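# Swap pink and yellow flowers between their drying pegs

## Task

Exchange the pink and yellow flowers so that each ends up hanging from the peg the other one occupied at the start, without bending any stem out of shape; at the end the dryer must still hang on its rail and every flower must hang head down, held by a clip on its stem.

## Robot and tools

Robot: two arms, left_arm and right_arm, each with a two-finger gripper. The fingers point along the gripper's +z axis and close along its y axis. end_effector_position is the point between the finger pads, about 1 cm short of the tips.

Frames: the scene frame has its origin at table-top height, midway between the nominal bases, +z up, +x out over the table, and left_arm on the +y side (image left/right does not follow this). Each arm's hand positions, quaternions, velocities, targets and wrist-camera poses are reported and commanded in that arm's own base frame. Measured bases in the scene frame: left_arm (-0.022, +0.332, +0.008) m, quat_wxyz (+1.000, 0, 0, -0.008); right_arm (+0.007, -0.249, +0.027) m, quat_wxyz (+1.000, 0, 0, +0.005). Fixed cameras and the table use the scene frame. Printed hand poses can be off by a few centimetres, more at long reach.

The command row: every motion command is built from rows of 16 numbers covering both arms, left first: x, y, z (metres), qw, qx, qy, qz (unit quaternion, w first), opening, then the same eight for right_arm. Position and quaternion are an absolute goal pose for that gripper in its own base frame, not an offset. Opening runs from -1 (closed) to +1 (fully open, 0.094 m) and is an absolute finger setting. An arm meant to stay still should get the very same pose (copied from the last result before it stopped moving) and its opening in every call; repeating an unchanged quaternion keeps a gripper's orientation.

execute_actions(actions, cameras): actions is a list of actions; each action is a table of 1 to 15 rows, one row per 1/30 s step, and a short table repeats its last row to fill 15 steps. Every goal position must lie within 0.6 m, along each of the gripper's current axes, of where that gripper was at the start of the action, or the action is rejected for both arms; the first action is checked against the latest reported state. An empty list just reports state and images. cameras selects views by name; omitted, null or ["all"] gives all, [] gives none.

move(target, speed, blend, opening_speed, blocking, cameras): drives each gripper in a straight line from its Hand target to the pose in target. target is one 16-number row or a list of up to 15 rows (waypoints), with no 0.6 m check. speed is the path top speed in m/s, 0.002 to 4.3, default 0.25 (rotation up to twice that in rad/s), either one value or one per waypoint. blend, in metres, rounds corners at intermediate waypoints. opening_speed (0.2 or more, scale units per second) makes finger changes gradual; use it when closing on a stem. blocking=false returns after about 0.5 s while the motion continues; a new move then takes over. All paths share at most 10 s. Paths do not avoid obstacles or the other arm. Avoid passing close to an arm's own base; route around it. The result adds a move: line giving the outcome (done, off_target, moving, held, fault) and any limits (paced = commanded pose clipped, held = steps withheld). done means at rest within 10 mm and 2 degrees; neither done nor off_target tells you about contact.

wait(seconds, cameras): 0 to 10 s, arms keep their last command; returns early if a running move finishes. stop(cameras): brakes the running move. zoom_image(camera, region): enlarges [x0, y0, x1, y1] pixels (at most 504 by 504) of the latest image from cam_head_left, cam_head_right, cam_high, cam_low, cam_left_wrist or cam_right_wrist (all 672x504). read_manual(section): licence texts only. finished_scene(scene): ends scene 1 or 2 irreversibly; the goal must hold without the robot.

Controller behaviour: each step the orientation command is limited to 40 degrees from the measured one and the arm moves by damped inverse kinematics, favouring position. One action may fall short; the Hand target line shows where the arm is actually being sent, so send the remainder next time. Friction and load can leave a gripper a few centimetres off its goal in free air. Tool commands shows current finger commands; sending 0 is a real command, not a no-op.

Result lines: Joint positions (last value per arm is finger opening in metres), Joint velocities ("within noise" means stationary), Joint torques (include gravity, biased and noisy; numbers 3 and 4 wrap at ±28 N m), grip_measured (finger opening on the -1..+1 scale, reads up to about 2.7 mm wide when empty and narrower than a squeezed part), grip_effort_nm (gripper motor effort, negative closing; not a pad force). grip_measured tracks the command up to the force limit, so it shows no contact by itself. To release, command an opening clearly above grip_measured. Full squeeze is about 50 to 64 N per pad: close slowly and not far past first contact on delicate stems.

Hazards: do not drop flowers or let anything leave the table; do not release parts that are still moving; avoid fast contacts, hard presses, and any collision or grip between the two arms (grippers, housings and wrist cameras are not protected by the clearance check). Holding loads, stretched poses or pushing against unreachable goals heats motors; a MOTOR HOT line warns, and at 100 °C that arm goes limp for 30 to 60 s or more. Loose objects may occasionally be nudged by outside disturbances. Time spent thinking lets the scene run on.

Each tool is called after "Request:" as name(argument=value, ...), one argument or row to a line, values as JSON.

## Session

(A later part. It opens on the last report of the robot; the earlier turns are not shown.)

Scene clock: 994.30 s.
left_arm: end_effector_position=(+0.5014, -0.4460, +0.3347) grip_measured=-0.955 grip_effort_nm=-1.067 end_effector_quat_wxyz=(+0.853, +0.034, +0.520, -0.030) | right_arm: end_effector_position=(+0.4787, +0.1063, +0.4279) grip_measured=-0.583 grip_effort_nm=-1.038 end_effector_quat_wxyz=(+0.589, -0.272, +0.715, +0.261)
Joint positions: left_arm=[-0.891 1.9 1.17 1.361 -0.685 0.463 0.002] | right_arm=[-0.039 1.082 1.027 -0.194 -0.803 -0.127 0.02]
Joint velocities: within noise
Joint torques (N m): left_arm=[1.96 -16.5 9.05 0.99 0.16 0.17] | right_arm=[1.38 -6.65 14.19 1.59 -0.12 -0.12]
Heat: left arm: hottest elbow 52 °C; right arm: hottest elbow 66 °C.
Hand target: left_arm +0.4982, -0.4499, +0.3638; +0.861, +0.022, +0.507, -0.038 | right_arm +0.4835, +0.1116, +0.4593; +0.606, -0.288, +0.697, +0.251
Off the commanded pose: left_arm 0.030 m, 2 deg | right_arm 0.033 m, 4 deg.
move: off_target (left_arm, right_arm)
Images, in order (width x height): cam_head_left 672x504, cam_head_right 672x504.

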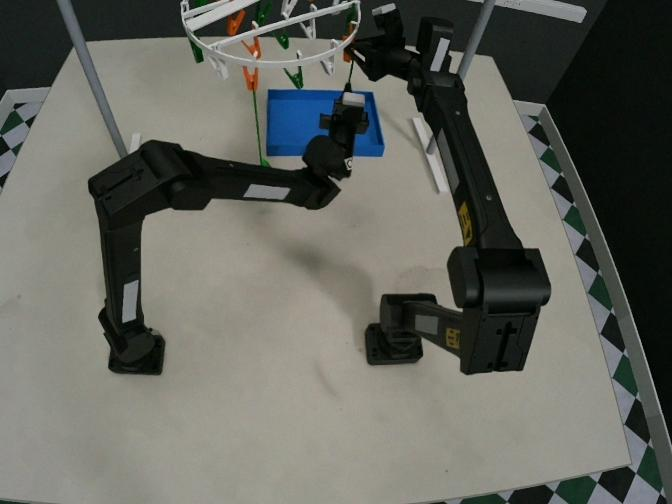

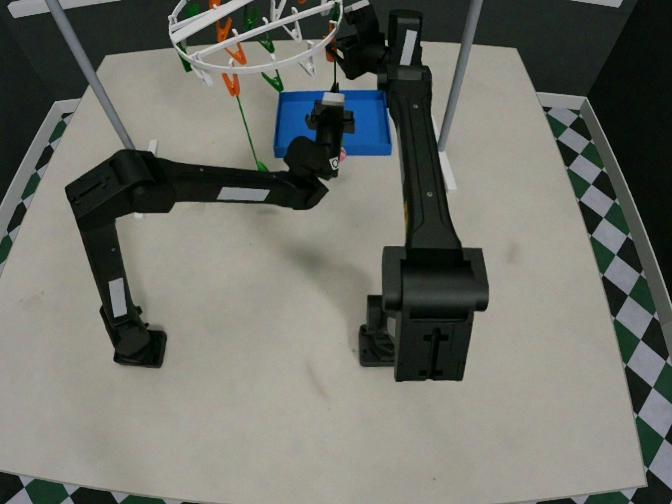

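Request:
move(
  target=[
    [0.507,-0.4435,0.364,0.8608,0.0221,0.507,-0.0376,-1,0.4855,0.112,0.460,0.6061,-0.2888,0.6973,0.2511,-1],
  ],
  speed=0.04,
  cameras=["cam_head_left","cam_head_right","cam_right_wrist"],
)

Request:
zoom_image(
  camera="cam_head_left",
  region=[320, 40, 370, 78],
)

Request:
zoom_image(
  camera="cam_head_right",
  region=[310, 40, 360, 78],
)

Request:
zoom_image(
  camera="cam_right_wrist",
  region=[240, 380, 440, 504],
)

Scene clock: 999.47 s.
left_arm: end_effector_position=(+0.5015, -0.4479, +0.3350) grip_measured=-0.955 grip_effort_nm=-1.067 end_effector_quat_wxyz=(+0.852, +0.040, +0.520, -0.031) | right_arm: end_effector_position=(+0.4787, +0.1063, +0.4279) grip_measured=-0.583 grip_effort_nm=-1.033 end_effector_quat_wxyz=(+0.589, -0.272, +0.715, +0.261)
Joint positions: left_arm=[-0.891 1.898 1.17 1.351 -0.676 0.463 0.002] | right_arm=[-0.039 1.082 1.027 -0.194 -0.803 -0.127 0.02]
Joint velocities: within noise
Joint torques (N m): left_arm=[3.43 -16.56 8.84 1.07 0.36 -0.01] | right_arm=[1.49 -6.89 14.13 1.58 -0.12 -0.13]
Heat: left arm: hottest elbow 53 °C; right arm: hottest elbow 66 °C.
Hand target: left_arm +0.5059, -0.4427, +0.3637; +0.861, +0.022, +0.507, -0.038 | right_arm +0.4835, +0.1116, +0.4593; +0.606, -0.288, +0.697, +0.251
Off the commanded pose: left_arm 0.030 m, 3 deg | right_arm 0.033 m, 4 deg.
move: off_target (left_arm, right_arm)
camera_calibration:
cam_right_wrist: T_world_to_cam=[[0.700934, -0.711812, -0.0448967, -0.241805], [-0.428412, -0.369866, -0.824416, 0.637529], [0.570223, 0.597095, -0.564201, -0.00615248], [0, 0, 0, 1]] pos_world=[0.446122, 0.0673543, 0.511261]
Images, in order (width x height): cam_head_left 672x504, cam_head_right 672x504, cam_right_wrist 672x504.

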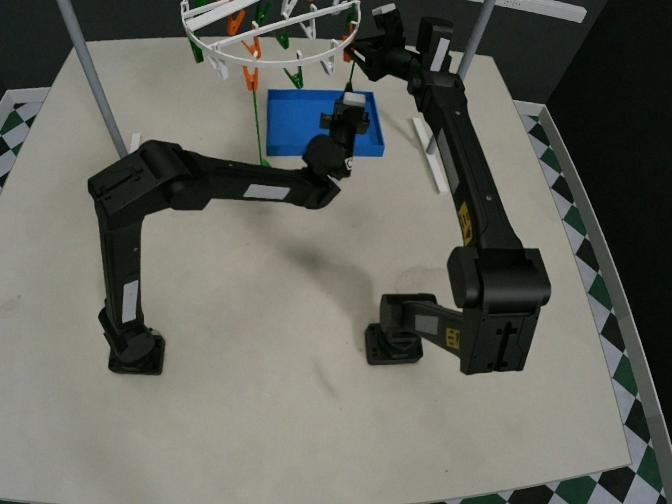

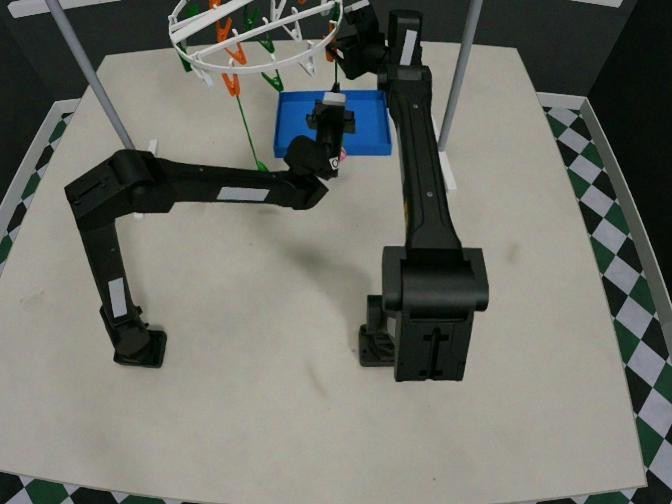

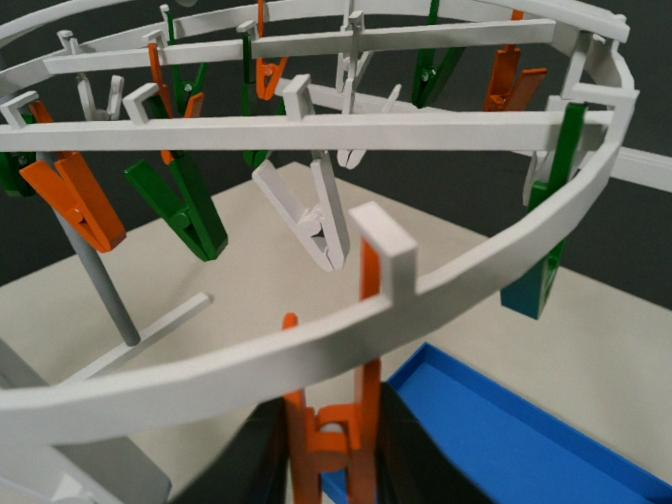

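Scaled by 10.080 from the camera's 672x504 image, which has a finer 960x720 frame.

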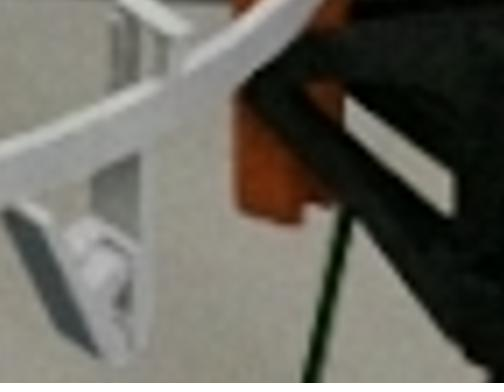

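Scaled by 10.080 from the camera's 672x504 image, which has a finer 960x720 frame.

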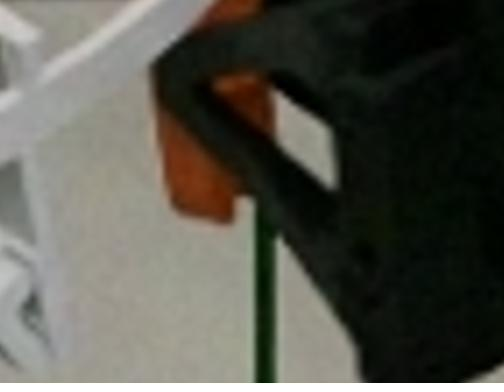

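Scaled by 2.520 from the camera's 672x504 image, which has a finer 960x720 frame.

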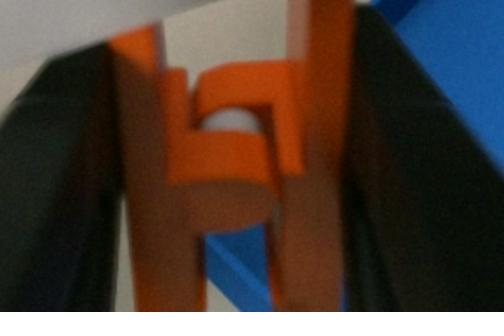

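Request:
move(
  target=[
    [0.512,-0.4375,0.364,0.8608,0.0221,0.507,-0.0376,-1,0.4855,0.112,0.460,0.6061,-0.2888,0.6973,0.2511,-1],
  ],
  speed=0.04,
  cameras=["cam_head_left","cam_head_right","cam_right_wrist"],
)

Request:
zoom_image(
  camera="cam_head_left",
  region=[320, 40, 370, 78],
)

Request:
zoom_image(
  camera="cam_head_right",
  region=[310, 40, 360, 78],
)

Request:
zoom_image(
  camera="cam_right_wrist",
  region=[240, 380, 440, 504],
)

Scene clock: 1003.87 s.
left_arm: end_effector_position=(+0.5076, -0.4421, +0.3371) grip_measured=-0.955 grip_effort_nm=-1.062 end_effector_quat_wxyz=(+0.853, +0.040, +0.519, -0.028) | right_arm: end_effector_position=(+0.4787, +0.1063, +0.4279) grip_measured=-0.583 grip_effort_nm=-1.028 end_effector_quat_wxyz=(+0.589, -0.272, +0.715, +0.261)
Joint positions: left_arm=[-0.876 1.895 1.17 1.345 -0.664 0.458 0.002] | right_arm=[-0.039 1.082 1.027 -0.194 -0.803 -0.127 0.02]
Joint velocities: within noise
Joint torques (N m): left_arm=[3.72 -16.5 8.54 0.99 0.35 -0.06] | right_arm=[1.49 -6.95 14.17 1.55 -0.12 -0.14]
Heat: left arm: hottest elbow 53 °C; right arm: hottest elbow 66 °C.
Hand target: left_arm +0.5112, -0.4369, +0.3637; +0.861, +0.022, +0.507, -0.037 | right_arm +0.4835, +0.1116, +0.4593; +0.606, -0.288, +0.697, +0.251
Off the commanded pose: left_arm 0.028 m, 3 deg | right_arm 0.033 m, 4 deg.
move: off_target (left_arm, right_arm)
camera_calibration:
cam_right_wrist: T_world_to_cam=[[0.700934, -0.711812, -0.0448967, -0.241805], [-0.428412, -0.369866, -0.824416, 0.637529], [0.570223, 0.597095, -0.564201, -0.00615248], [0, 0, 0, 1]] pos_world=[0.446122, 0.0673543, 0.511261]
Images, in order (width x height): cam_head_left 672x504, cam_head_right 672x504, cam_right_wrist 672x504.

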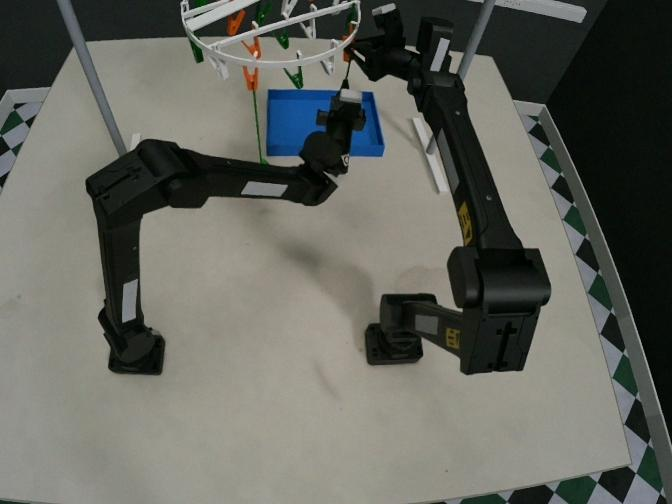

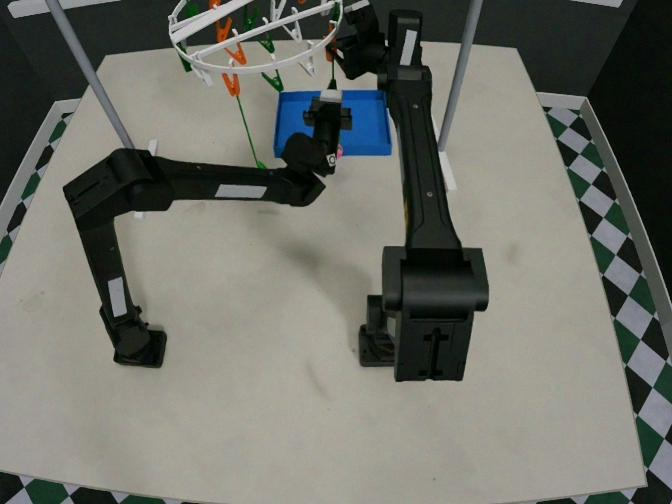

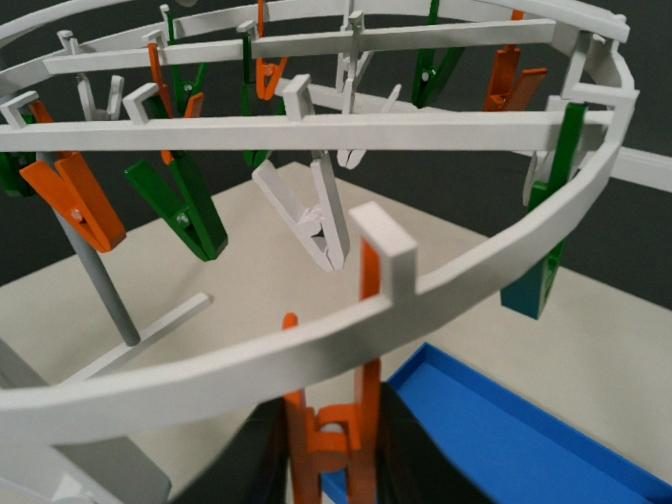

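Scaled by 10.080 from the camera's 672x504 image, which has a finer 960x720 frame.

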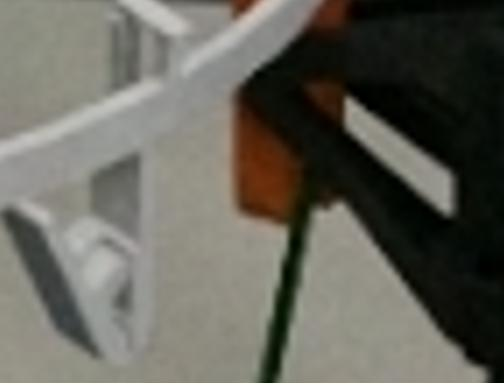

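Scaled by 10.080 from the camera's 672x504 image, which has a finer 960x720 frame.

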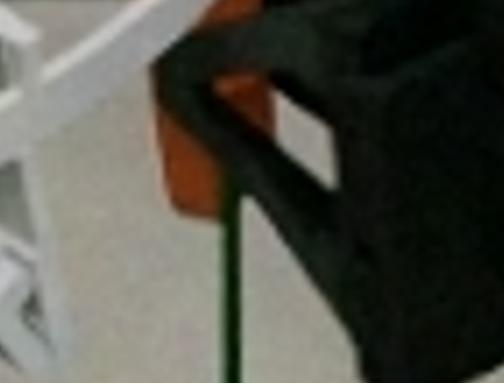

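Scaled by 2.520 from the camera's 672x504 image, which has a finer 960x720 frame.

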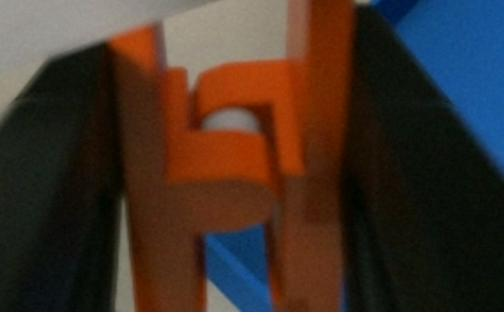

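Request:
move(
  target=[
    [0.518,-0.4375,0.364,0.8608,0.0221,0.507,-0.0376,-1,0.4855,0.112,0.460,0.6061,-0.2888,0.6973,0.2511,-1],
  ],
  speed=0.04,
  cameras=["cam_head_left","cam_head_right","cam_right_wrist"],
)

Request:
zoom_image(
  camera="cam_head_left",
  region=[320, 40, 370, 78],
)

Request:
zoom_image(
  camera="cam_head_right",
  region=[310, 40, 360, 78],
)

Request:
zoom_image(
  camera="cam_right_wrist",
  region=[240, 380, 440, 504],
)

Scene clock: 1009.63 s.
left_arm: end_effector_position=(+0.5108, -0.4405, +0.3363) grip_measured=-0.955 grip_effort_nm=-1.067 end_effector_quat_wxyz=(+0.853, +0.042, +0.520, -0.028) | right_arm: end_effector_position=(+0.4787, +0.1063, +0.4279) grip_measured=-0.583 grip_effort_nm=-1.028 end_effector_quat_wxyz=(+0.589, -0.272, +0.715, +0.261)
Joint positions: left_arm=[-0.869 1.895 1.17 1.338 -0.657 0.452 0.002] | right_arm=[-0.039 1.082 1.027 -0.194 -0.803 -0.127 0.02]
Joint velocities: within noise
Joint torques (N m): left_arm=[3.37 -16.09 9.31 1.07 0.33 -0.12] | right_arm=[1.49 -6.95 14.17 1.54 -0.12 -0.13]
Heat: left arm: hottest elbow 53 °C; right arm: hottest elbow 66 °C.
Hand target: left_arm +0.5169, -0.4365, +0.3637; +0.861, +0.022, +0.507, -0.038 | right_arm +0.4835, +0.1116, +0.4593; +0.606, -0.288, +0.697, +0.251
Off the commanded pose: left_arm 0.029 m, 3 deg | right_arm 0.033 m, 4 deg.
move: off_target (left_arm, right_arm)
camera_calibration:
cam_right_wrist: T_world_to_cam=[[0.700934, -0.711812, -0.0448967, -0.241805], [-0.428412, -0.369866, -0.824416, 0.637529], [0.570223, 0.597095, -0.564201, -0.00615248], [0, 0, 0, 1]] pos_world=[0.446122, 0.0673543, 0.511261]
Images, in order (width x height): cam_head_left 672x504, cam_head_right 672x504, cam_right_wrist 672x504.

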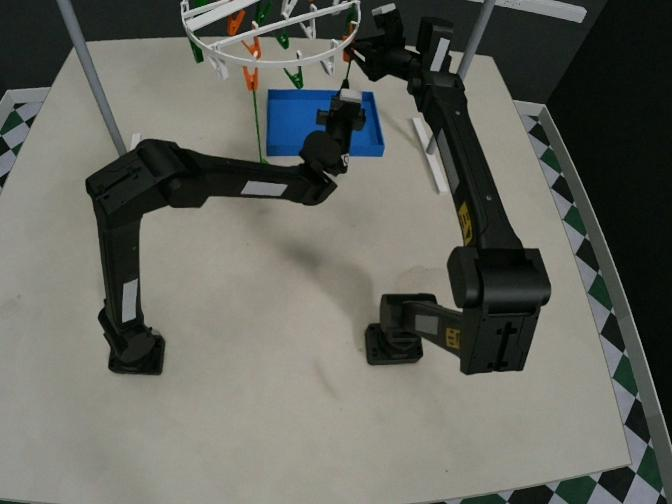

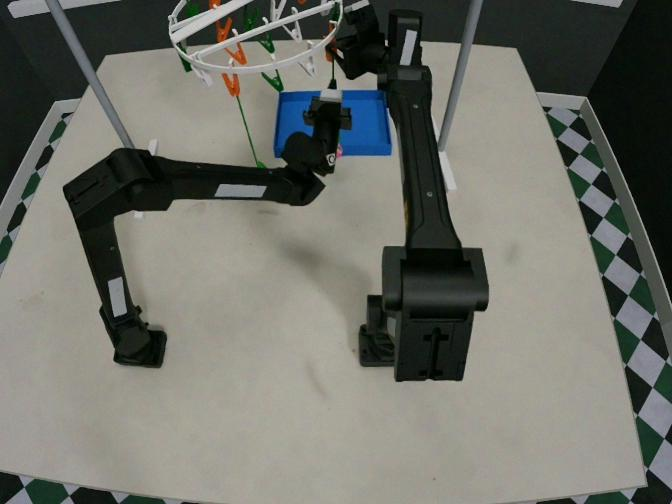

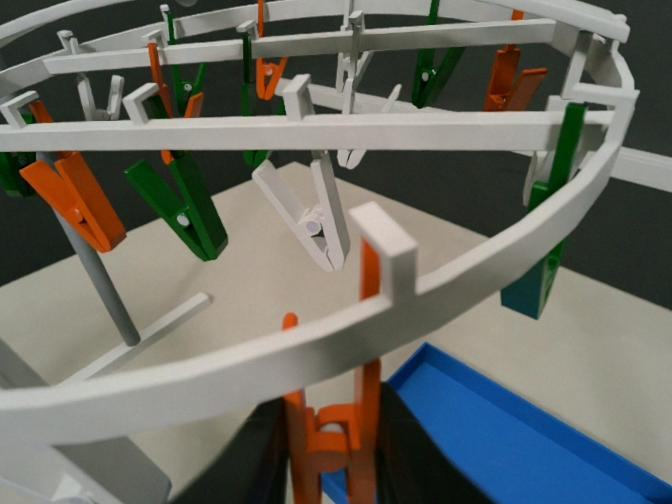

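Scaled by 10.080 from the camera's 672x504 image, which has a finer 960x720 frame.

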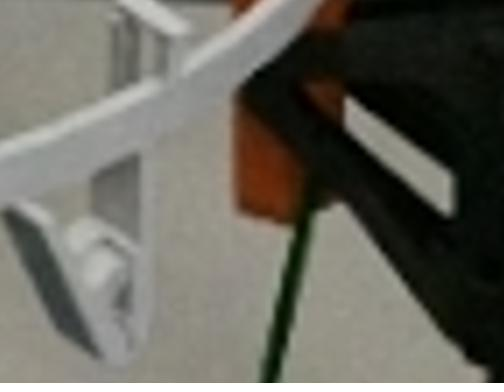

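Scaled by 10.080 from the camera's 672x504 image, which has a finer 960x720 frame.

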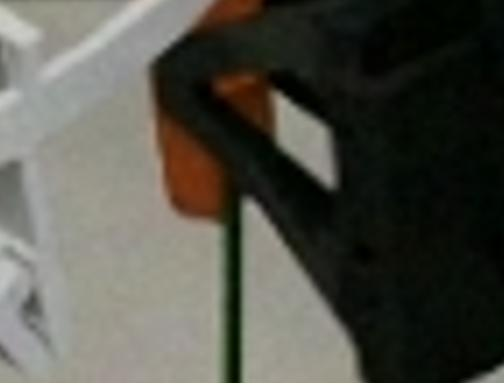

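Scaled by 2.520 from the camera's 672x504 image, which has a finer 960x720 frame.

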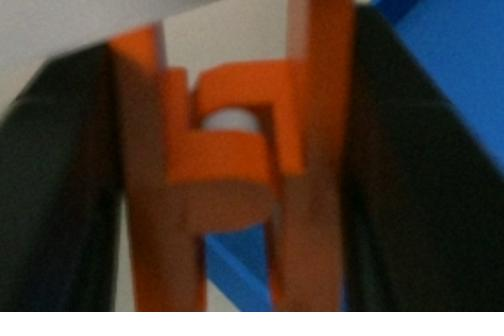

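Request:
move(
  target=[
    [0.518,-0.4375,0.373,0.8608,0.0221,0.507,-0.0376,-1,0.4855,0.112,0.460,0.6061,-0.2888,0.6973,0.2511,-1],
  ],
  speed=0.04,
  cameras=["cam_head_left","cam_head_right","cam_right_wrist"],
)

Request:
zoom_image(
  camera="cam_head_left",
  region=[320, 40, 370, 78],
)

Request:
zoom_image(
  camera="cam_head_right",
  region=[310, 40, 360, 78],
)

Request:
zoom_image(
  camera="cam_right_wrist",
  region=[240, 380, 440, 504],
)

Scene clock: 1017.60 s.
left_arm: end_effector_position=(+0.5113, -0.4411, +0.3385) grip_measured=-0.955 grip_effort_nm=-1.062 end_effector_quat_wxyz=(+0.850, +0.045, +0.524, -0.027) | right_arm: end_effector_position=(+0.4787, +0.1063, +0.4279) grip_measured=-0.583 grip_effort_nm=-1.038 end_effector_quat_wxyz=(+0.589, -0.272, +0.715, +0.260)
Joint positions: left_arm=[-0.869 1.886 1.17 1.316 -0.656 0.451 0.002] | right_arm=[-0.039 1.082 1.027 -0.194 -0.803 -0.128 0.02]
Joint velocities: within noise
Joint torques (N m): left_arm=[3.37 -16.5 9.72 1.07 0.3 -0.08] | right_arm=[1.61 -6.77 14.19 1.57 -0.13 -0.11]
Heat: left arm: hottest elbow 53 °C; right arm: hottest elbow 67 °C.
Hand target: left_arm +0.5165, -0.4362, +0.3727; +0.861, +0.022, +0.507, -0.038 | right_arm +0.4835, +0.1116, +0.4593; +0.606, -0.288, +0.697, +0.251
Off the commanded pose: left_arm 0.035 m, 4 deg | right_arm 0.033 m, 4 deg.
move: off_target (left_arm, right_arm)
camera_calibration:
cam_right_wrist: T_world_to_cam=[[0.701004, -0.711765, -0.0445272, -0.241957], [-0.428165, -0.370116, -0.824433, 0.637481], [0.570322, 0.596996, -0.564206, -0.00624673], [0, 0, 0, 1]] pos_world=[0.446122, 0.0674544, 0.511262]
Images, in order (width x height): cam_head_left 672x504, cam_head_right 672x504, cam_right_wrist 672x504.

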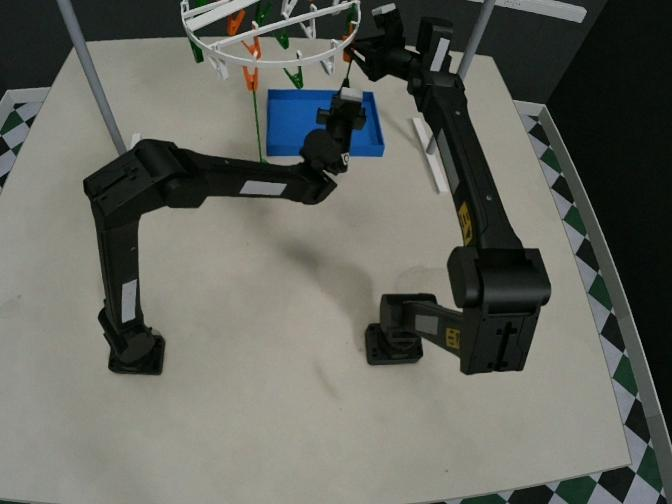

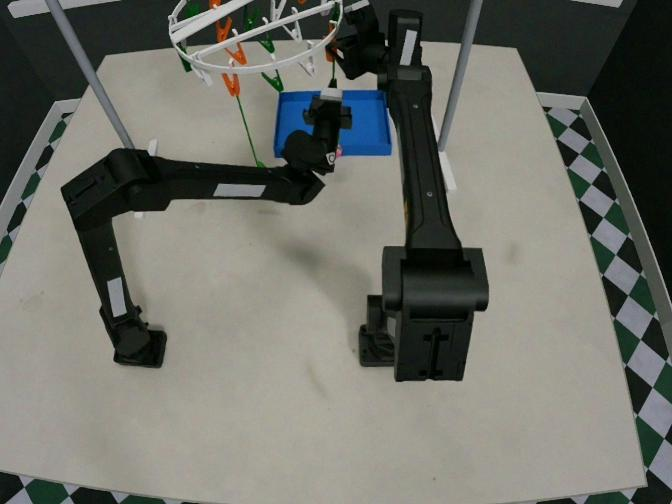

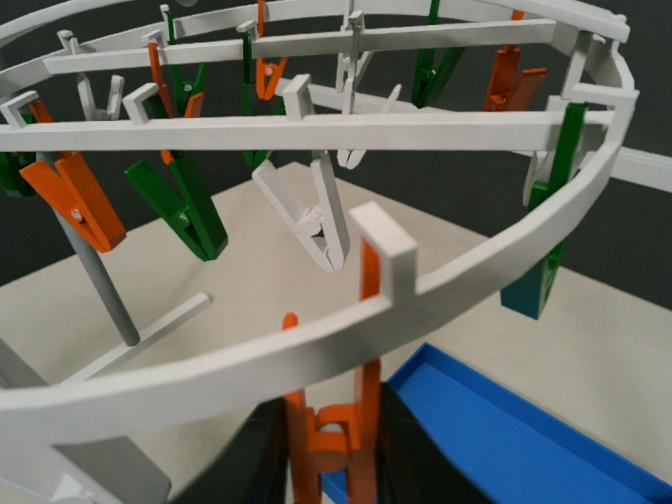

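Scaled by 10.080 from the camera's 672x504 image, which has a finer 960x720 frame.

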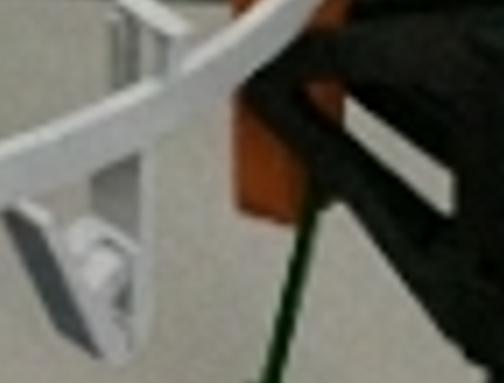

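Scaled by 10.080 from the camera's 672x504 image, which has a finer 960x720 frame.

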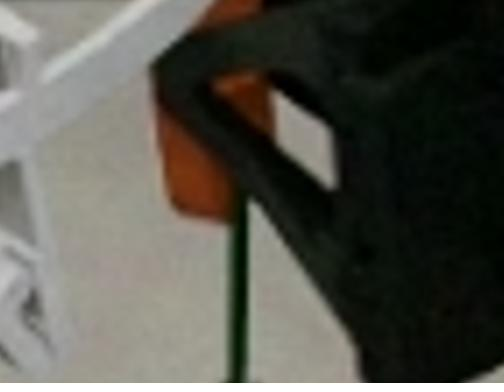

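Scaled by 2.520 from the camera's 672x504 image, which has a finer 960x720 frame.

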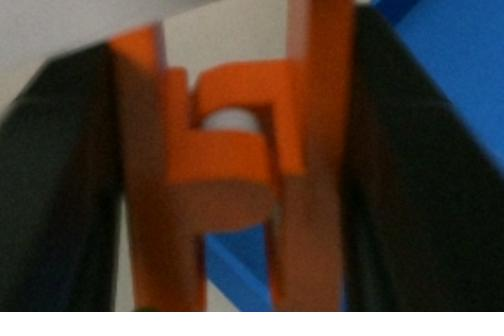

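Request:
execute_actions(
  actions=[],
  cameras=["cam_left_wrist"],
)

Request:
zoom_image(
  camera="cam_left_wrist",
  region=[240, 0, 440, 150],
)

Scene clock: 1020.23 s.
left_arm: end_effector_position=(+0.5113, -0.4411, +0.3385) grip_measured=-0.955 grip_effort_nm=-1.067 end_effector_quat_wxyz=(+0.850, +0.045, +0.524, -0.027) | right_arm: end_effector_position=(+0.4787, +0.1063, +0.4279) grip_measured=-0.583 grip_effort_nm=-1.043 end_effector_quat_wxyz=(+0.589, -0.272, +0.715, +0.260)
Joint positions: left_arm=[-0.869 1.886 1.17 1.316 -0.656 0.451 0.002] | right_arm=[-0.039 1.082 1.027 -0.194 -0.803 -0.128 0.02]
Joint velocities: within noise
Joint torques (N m): left_arm=[3.37 -16.5 9.73 1.09 0.3 -0.08] | right_arm=[1.49 -6.95 14.13 1.55 -0.12 -0.13]
Heat: left arm: hottest elbow 53 °C; right arm: hottest elbow 67 °C.
Hand target: left_arm +0.5165, -0.4362, +0.3727; +0.861, +0.022, +0.507, -0.038 | right_arm +0.4835, +0.1116, +0.4593; +0.606, -0.288, +0.697, +0.251
Tool commands: left_gripper/opening=-1.0 right_gripper/opening=-1.0
Off the commanded pose: left_arm 0.035 m, 4 deg | right_arm 0.033 m, 4 deg.
camera_calibration:
cam_left_wrist: T_world_to_cam=[[-0.0820802, -0.994864, -0.0592285, -0.376887], [0.035657, 0.0564595, -0.997768, 0.382137], [0.995988, -0.0840089, 0.0308397, -0.464328], [0, 0, 0, 1]] pos_world=[0.417905, -0.435535, 0.373281]
Images, in order (width x height): cam_left_wrist 672x504.

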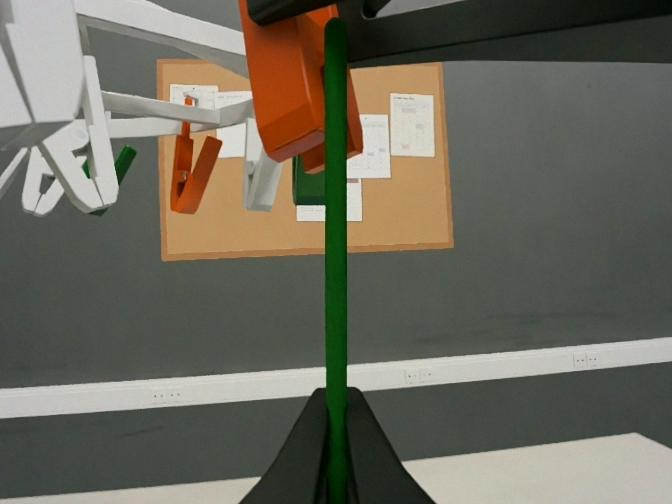

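Scaled by 2.520 from the camera's 672x504 image, which has a finer 960x720 frame.

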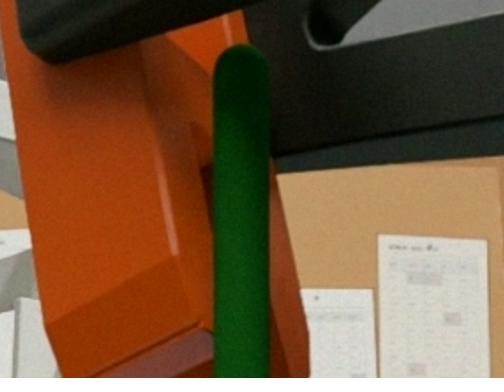

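Request:
move(
  target=[
    [0.528,-0.4385,0.372,0.8608,0.0221,0.507,-0.0376,-1,0.4855,0.112,0.460,0.6061,-0.2888,0.6973,0.2511,-1],
  ],
  speed=0.04,
  cameras=["cam_left_wrist"],
)

Request:
zoom_image(
  camera="cam_left_wrist",
  region=[240, 0, 440, 150],
)

Request:
execute_actions(
  actions=[],
  cameras=["cam_right_wrist"],
)

Request:
zoom_image(
  camera="cam_right_wrist",
  region=[240, 380, 440, 504],
)

Scene clock: 1029.67 s.
left_arm: end_effector_position=(+0.5181, -0.4400, +0.3443) grip_measured=-0.955 grip_effort_nm=-1.062 end_effector_quat_wxyz=(+0.852, +0.044, +0.521, -0.028) | right_arm: end_effector_position=(+0.4786, +0.1071, +0.4279) grip_measured=-0.583 grip_effort_nm=-1.038 end_effector_quat_wxyz=(+0.589, -0.272, +0.715, +0.261)
Joint positions: left_arm=[-0.858 1.886 1.186 1.302 -0.646 0.445 0.002] | right_arm=[-0.037 1.082 1.027 -0.194 -0.802 -0.128 0.02]
Joint velocities: within noise
Joint torques (N m): left_arm=[3.37 -15.44 10.24 1.09 0.27 -0.09] | right_arm=[1.44 -7 14.15 1.54 -0.13 -0.14]
Heat: left arm: hottest elbow 54 °C; right arm: hottest elbow 67 °C.
Hand target: left_arm +0.5264, -0.4373, +0.3718; +0.861, +0.022, +0.507, -0.038 | right_arm +0.4835, +0.1116, +0.4593; +0.606, -0.288, +0.697, +0.251
Off the commanded pose: left_arm 0.029 m, 3 deg | right_arm 0.033 m, 4 deg.
move: off_target (left_arm, right_arm)
camera_calibration:
cam_left_wrist: T_world_to_cam=[[-0.0824235, -0.995016, -0.0561162, -0.375839], [0.0410845, 0.0528675, -0.997756, 0.383241], [0.99575, -0.084544, 0.0365222, -0.473243], [0, 0, 0, 1]] pos_world=[0.424509, -0.434237, 0.378574]
Images, in order (width x height): cam_left_wrist 672x504.

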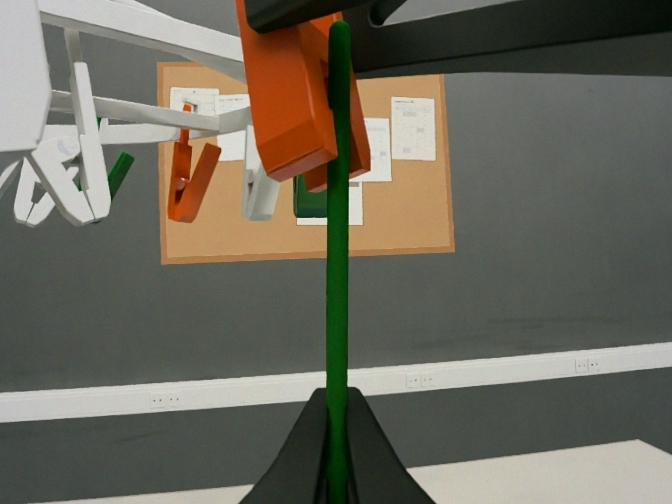

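Scaled by 2.520 from the camera's 672x504 image, which has a finer 960x720 frame.

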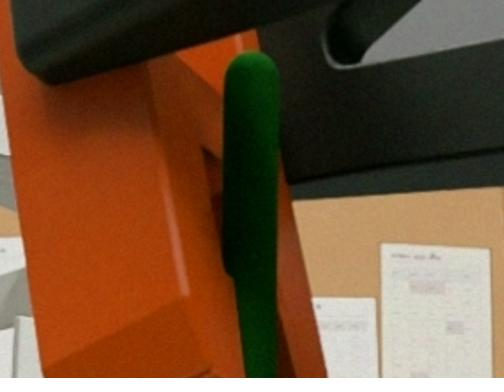

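Scene clock: 1029.67 s.
left_arm: end_effector_position=(+0.5181, -0.4400, +0.3443) grip_measured=-0.955 grip_effort_nm=-1.062 end_effector_quat_wxyz=(+0.852, +0.044, +0.521, -0.028) | right_arm: end_effector_position=(+0.4786, +0.1071, +0.4279) grip_measured=-0.583 grip_effort_nm=-1.038 end_effector_quat_wxyz=(+0.589, -0.272, +0.715, +0.261)
Joint positions: left_arm=[-0.858 1.886 1.186 1.302 -0.646 0.445 0.002] | right_arm=[-0.037 1.082 1.027 -0.194 -0.802 -0.128 0.02]
Joint velocities: within noise
Joint torques (N m): left_arm=[3.37 -15.44 10.24 1.09 0.27 -0.09] | right_arm=[1.44 -7 14.15 1.54 -0.13 -0.14]
Heat: left arm: hottest elbow 54 °C; right arm: hottest elbow 67 °C.
Hand target: left_arm +0.5264, -0.4373, +0.3718; +0.861, +0.022, +0.507, -0.038 | right_arm +0.4835, +0.1116, +0.4593; +0.606, -0.288, +0.697, +0.251
Tool commands: left_gripper/opening=-1.0 right_gripper/opening=-1.0
Off the commanded pose: left_arm 0.029 m, 3 deg | right_arm 0.033 m, 4 deg.
camera_calibration:
cam_right_wrist: T_world_to_cam=[[0.701818, -0.710974, -0.0443667, -0.24182], [-0.427695, -0.370742, -0.824395, 0.637466], [0.569675, 0.597551, -0.564273, -0.00643939], [0, 0, 0, 1]] pos_world=[0.446023, 0.0682559, 0.511162]
Images, in order (width x height): cam_right_wrist 672x504.

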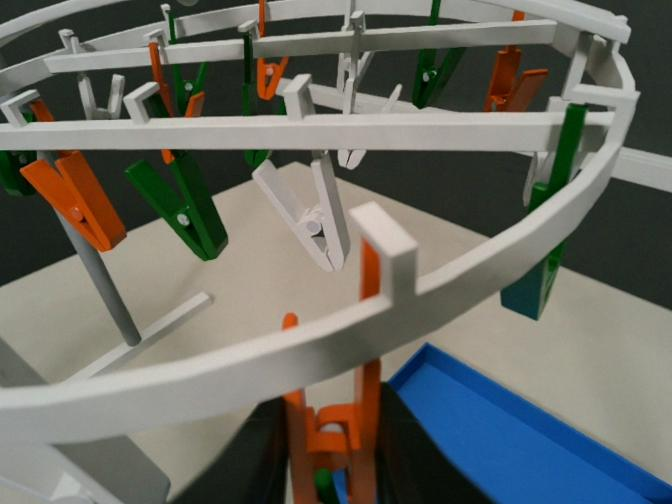

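Scaled by 2.520 from the camera's 672x504 image, which has a finer 960x720 frame.

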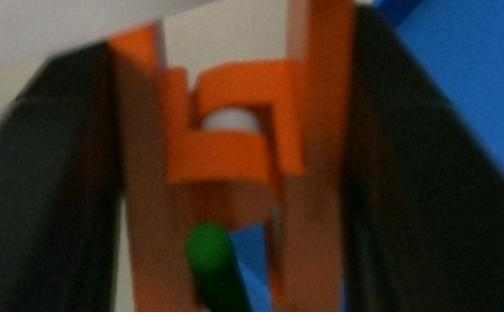

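Request:
move(
  target=[
    [0.536,-0.441,0.371,0.8608,0.0221,0.507,-0.0376,-1,0.4855,0.112,0.460,0.6061,-0.2888,0.6973,0.2511,-1],
  ],
  speed=0.04,
  cameras=["cam_right_wrist","cam_left_wrist"],
)

Request:
zoom_image(
  camera="cam_left_wrist",
  region=[240, 0, 440, 150],
)

Request:
zoom_image(
  camera="cam_right_wrist",
  region=[240, 380, 440, 504],
)

Scene clock: 1035.67 s.
left_arm: end_effector_position=(+0.5223, -0.4413, +0.3532) grip_measured=-0.955 grip_effort_nm=-1.067 end_effector_quat_wxyz=(+0.855, +0.040, +0.517, -0.032) | right_arm: end_effector_position=(+0.4789, +0.1071, +0.4298) grip_measured=-0.583 grip_effort_nm=-1.033 end_effector_quat_wxyz=(+0.590, -0.273, +0.714, +0.260)
Joint positions: left_arm=[-0.853 1.886 1.208 1.293 -0.64 0.439 0.002] | right_arm=[-0.037 1.082 1.031 -0.194 -0.802 -0.128 0.02]
Joint velocities: within noise
Joint torques (N m): left_arm=[3.66 -14.33 10.52 1.03 0.28 -0.1] | right_arm=[1.26 -6.83 13.94 1.58 -0.15 -0.13]
Heat: left arm: hottest elbow 54 °C; right arm: hottest elbow 67 °C.
Hand target: left_arm +0.5347, -0.4399, +0.3708; +0.861, +0.022, +0.507, -0.038 | right_arm +0.4837, +0.1116, +0.4595; +0.607, -0.288, +0.697, +0.251
Off the commanded pose: left_arm 0.022 m, 3 deg | right_arm 0.031 m, 3 deg.
move: off_target (left_arm, right_arm)
camera_calibration:
cam_left_wrist: T_world_to_cam=[[-0.0846529, -0.995397, -0.0449277, -0.379311], [0.0510386, 0.0406986, -0.997867, 0.381477], [0.995102, -0.0867654, 0.0473585, -0.482358], [0, 0, 0, 1]] pos_world=[0.428416, -0.434943, 0.386465]
cam_right_wrist: T_world_to_cam=[[0.701696, -0.711249, -0.0418071, -0.243047], [-0.425062, -0.370816, -0.825723, 0.638511], [0.571792, 0.597177, -0.562525, -0.00712059], [0, 0, 0, 1]] pos_world=[0.446023, 0.0681553, 0.513066]
Images, in order (width x height): cam_left_wrist 672x504, cam_right_wrist 672x504.

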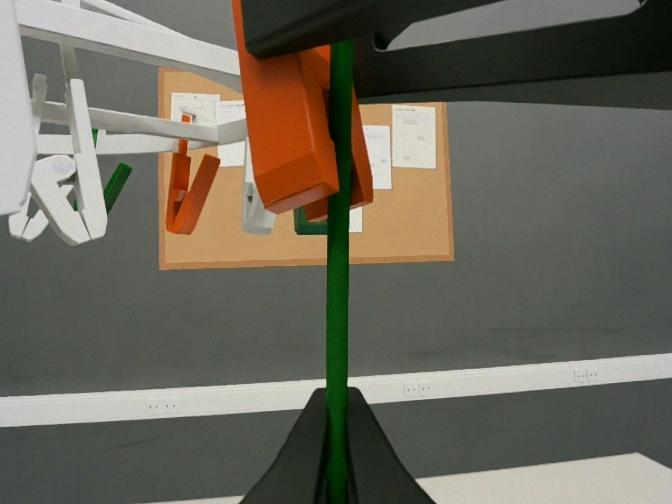

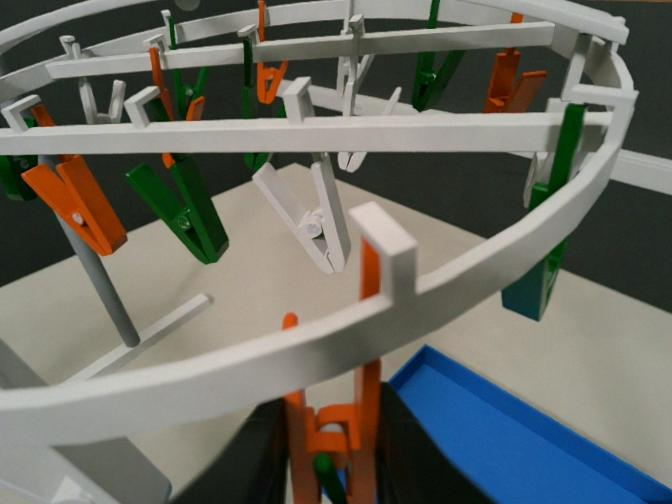

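Scaled by 2.520 from the camera's 672x504 image, which has a finer 960x720 frame.

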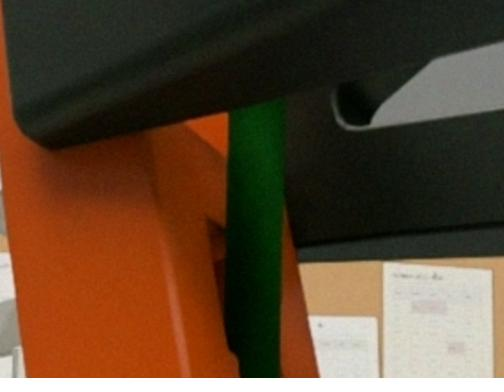

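Scaled by 2.520 from the camera's 672x504 image, which has a finer 960x720 frame.

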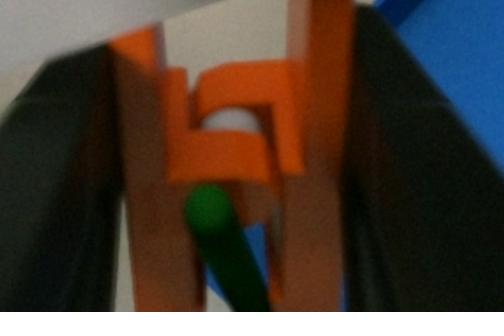

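Request:
move(
  target=[
    [0.533,-0.443,0.350,0.8608,0.0221,0.507,-0.0376,-1,0.4855,0.112,0.460,0.6061,-0.2888,0.6973,0.2511,-1],
  ],
  speed=0.04,
  cameras=["cam_head_left","cam_low"],
)

Request:
zoom_image(
  camera="cam_low",
  region=[220, 130, 340, 270],
)

Request:
execute_actions(
  actions=[],
  cameras=["cam_left_wrist","cam_right_wrist"],
)

Request:
zoom_image(
  camera="cam_right_wrist",
  region=[240, 380, 440, 504],
)

Scene clock: 1044.30 s.
left_arm: end_effector_position=(+0.5237, -0.4428, +0.3421) grip_measured=-0.955 grip_effort_nm=-1.067 end_effector_quat_wxyz=(+0.855, +0.039, +0.517, -0.032) | right_arm: end_effector_position=(+0.4791, +0.1069, +0.4298) grip_measured=-0.583 grip_effort_nm=-1.028 end_effector_quat_wxyz=(+0.590, -0.273, +0.714, +0.259)
Joint positions: left_arm=[-0.853 1.909 1.208 1.317 -0.641 0.438 0.002] | right_arm=[-0.037 1.082 1.031 -0.194 -0.8 -0.129 0.02]
Joint velocities: within noise
Joint torques (N m): left_arm=[3.19 -13.57 9.52 2.09 0.12 -0.06] | right_arm=[1.2 -6.71 14.02 1.58 -0.21 -0.13]
Heat: left arm: hottest elbow 57 °C; right arm: hottest elbow 67 °C.
Hand target: left_arm +0.5324, -0.4426, +0.3498; +0.861, +0.022, +0.507, -0.038 | right_arm +0.4837, +0.1116, +0.4595; +0.607, -0.288, +0.697, +0.251
Off the commanded pose: left_arm 0.012 m, 2 deg | right_arm 0.031 m, 3 deg.
move: off_target (left_arm, right_arm)
Images, in order (width x height): cam_head_left 672x504, cam_low 672x504.

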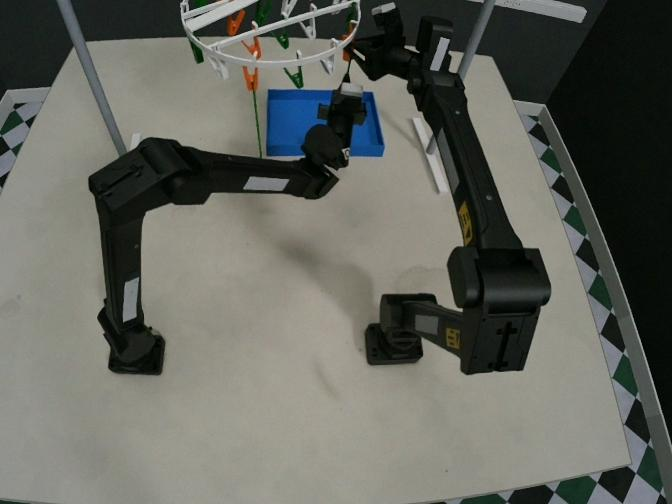

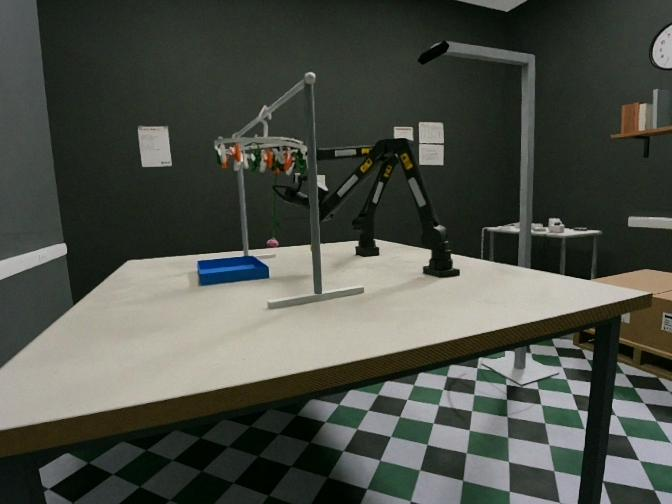

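Scaled by 3.600 from the camera's 672x504 image, which has a finer 960x720 frame.

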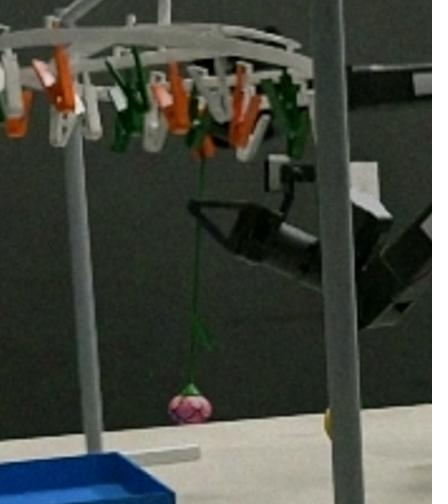

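Scene clock: 1044.30 s.
left_arm: end_effector_position=(+0.5237, -0.4428, +0.3421) grip_measured=-0.955 grip_effort_nm=-1.067 end_effector_quat_wxyz=(+0.855, +0.039, +0.517, -0.032) | right_arm: end_effector_position=(+0.4791, +0.1069, +0.4298) grip_measured=-0.583 grip_effort_nm=-1.028 end_effector_quat_wxyz=(+0.590, -0.273, +0.714, +0.259)
Joint positions: left_arm=[-0.853 1.909 1.208 1.317 -0.641 0.438 0.002] | right_arm=[-0.037 1.082 1.031 -0.194 -0.8 -0.129 0.02]
Joint velocities: within noise
Joint torques (N m): left_arm=[3.19 -13.57 9.52 2.09 0.12 -0.06] | right_arm=[1.2 -6.71 14.02 1.58 -0.21 -0.13]
Heat: left arm: hottest elbow 57 °C; right arm: hottest elbow 67 °C.
Hand target: left_arm +0.5324, -0.4426, +0.3498; +0.861, +0.022, +0.507, -0.038 | right_arm +0.4837, +0.1116, +0.4595; +0.607, -0.288, +0.697, +0.251
Tool commands: left_gripper/opening=-1.0 right_gripper/opening=-1.0
Off the commanded pose: left_arm 0.012 m, 2 deg | right_arm 0.031 m, 3 deg.
camera_calibration:
cam_left_wrist: T_world_to_cam=[[-0.0843431, -0.995503, -0.0431373, -0.381934], [0.0513591, 0.0388908, -0.997923, 0.369581], [0.995112, -0.0863833, 0.0478479, -0.483374], [0, 0, 0, 1]] pos_world=[0.429817, -0.436345, 0.375466]
cam_right_wrist: T_world_to_cam=[[0.70082, -0.712192, -0.0404177, -0.243306], [-0.424867, -0.371226, -0.825639, 0.638409], [0.573009, 0.595796, -0.56275, -0.00745215], [0, 0, 0, 1]] pos_world=[0.446023, 0.0681535, 0.513068]
Images, in order (width x height): cam_left_wrist 672x504, cam_right_wrist 672x504.

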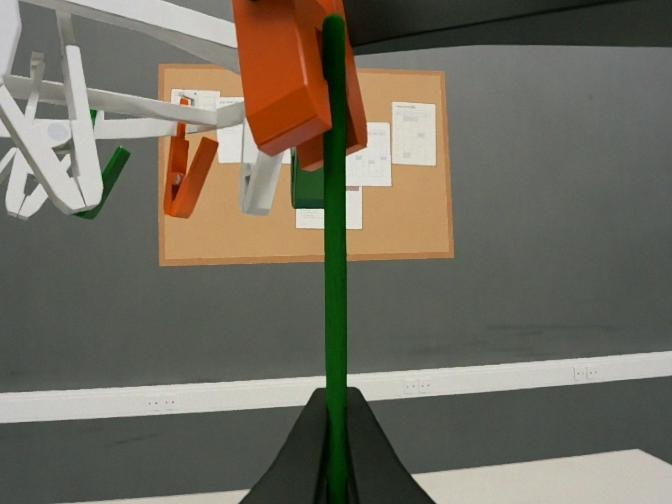

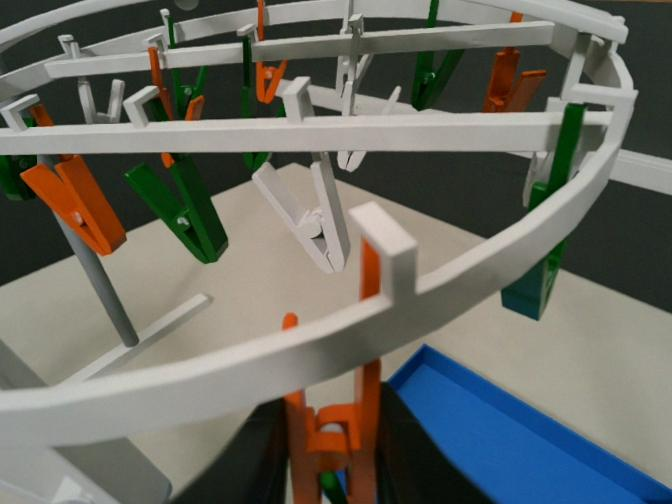

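Scaled by 2.520 from the camera's 672x504 image, which has a finer 960x720 frame.

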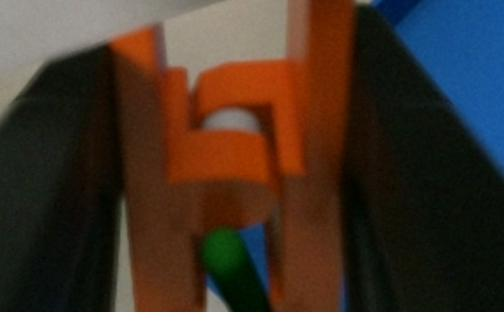

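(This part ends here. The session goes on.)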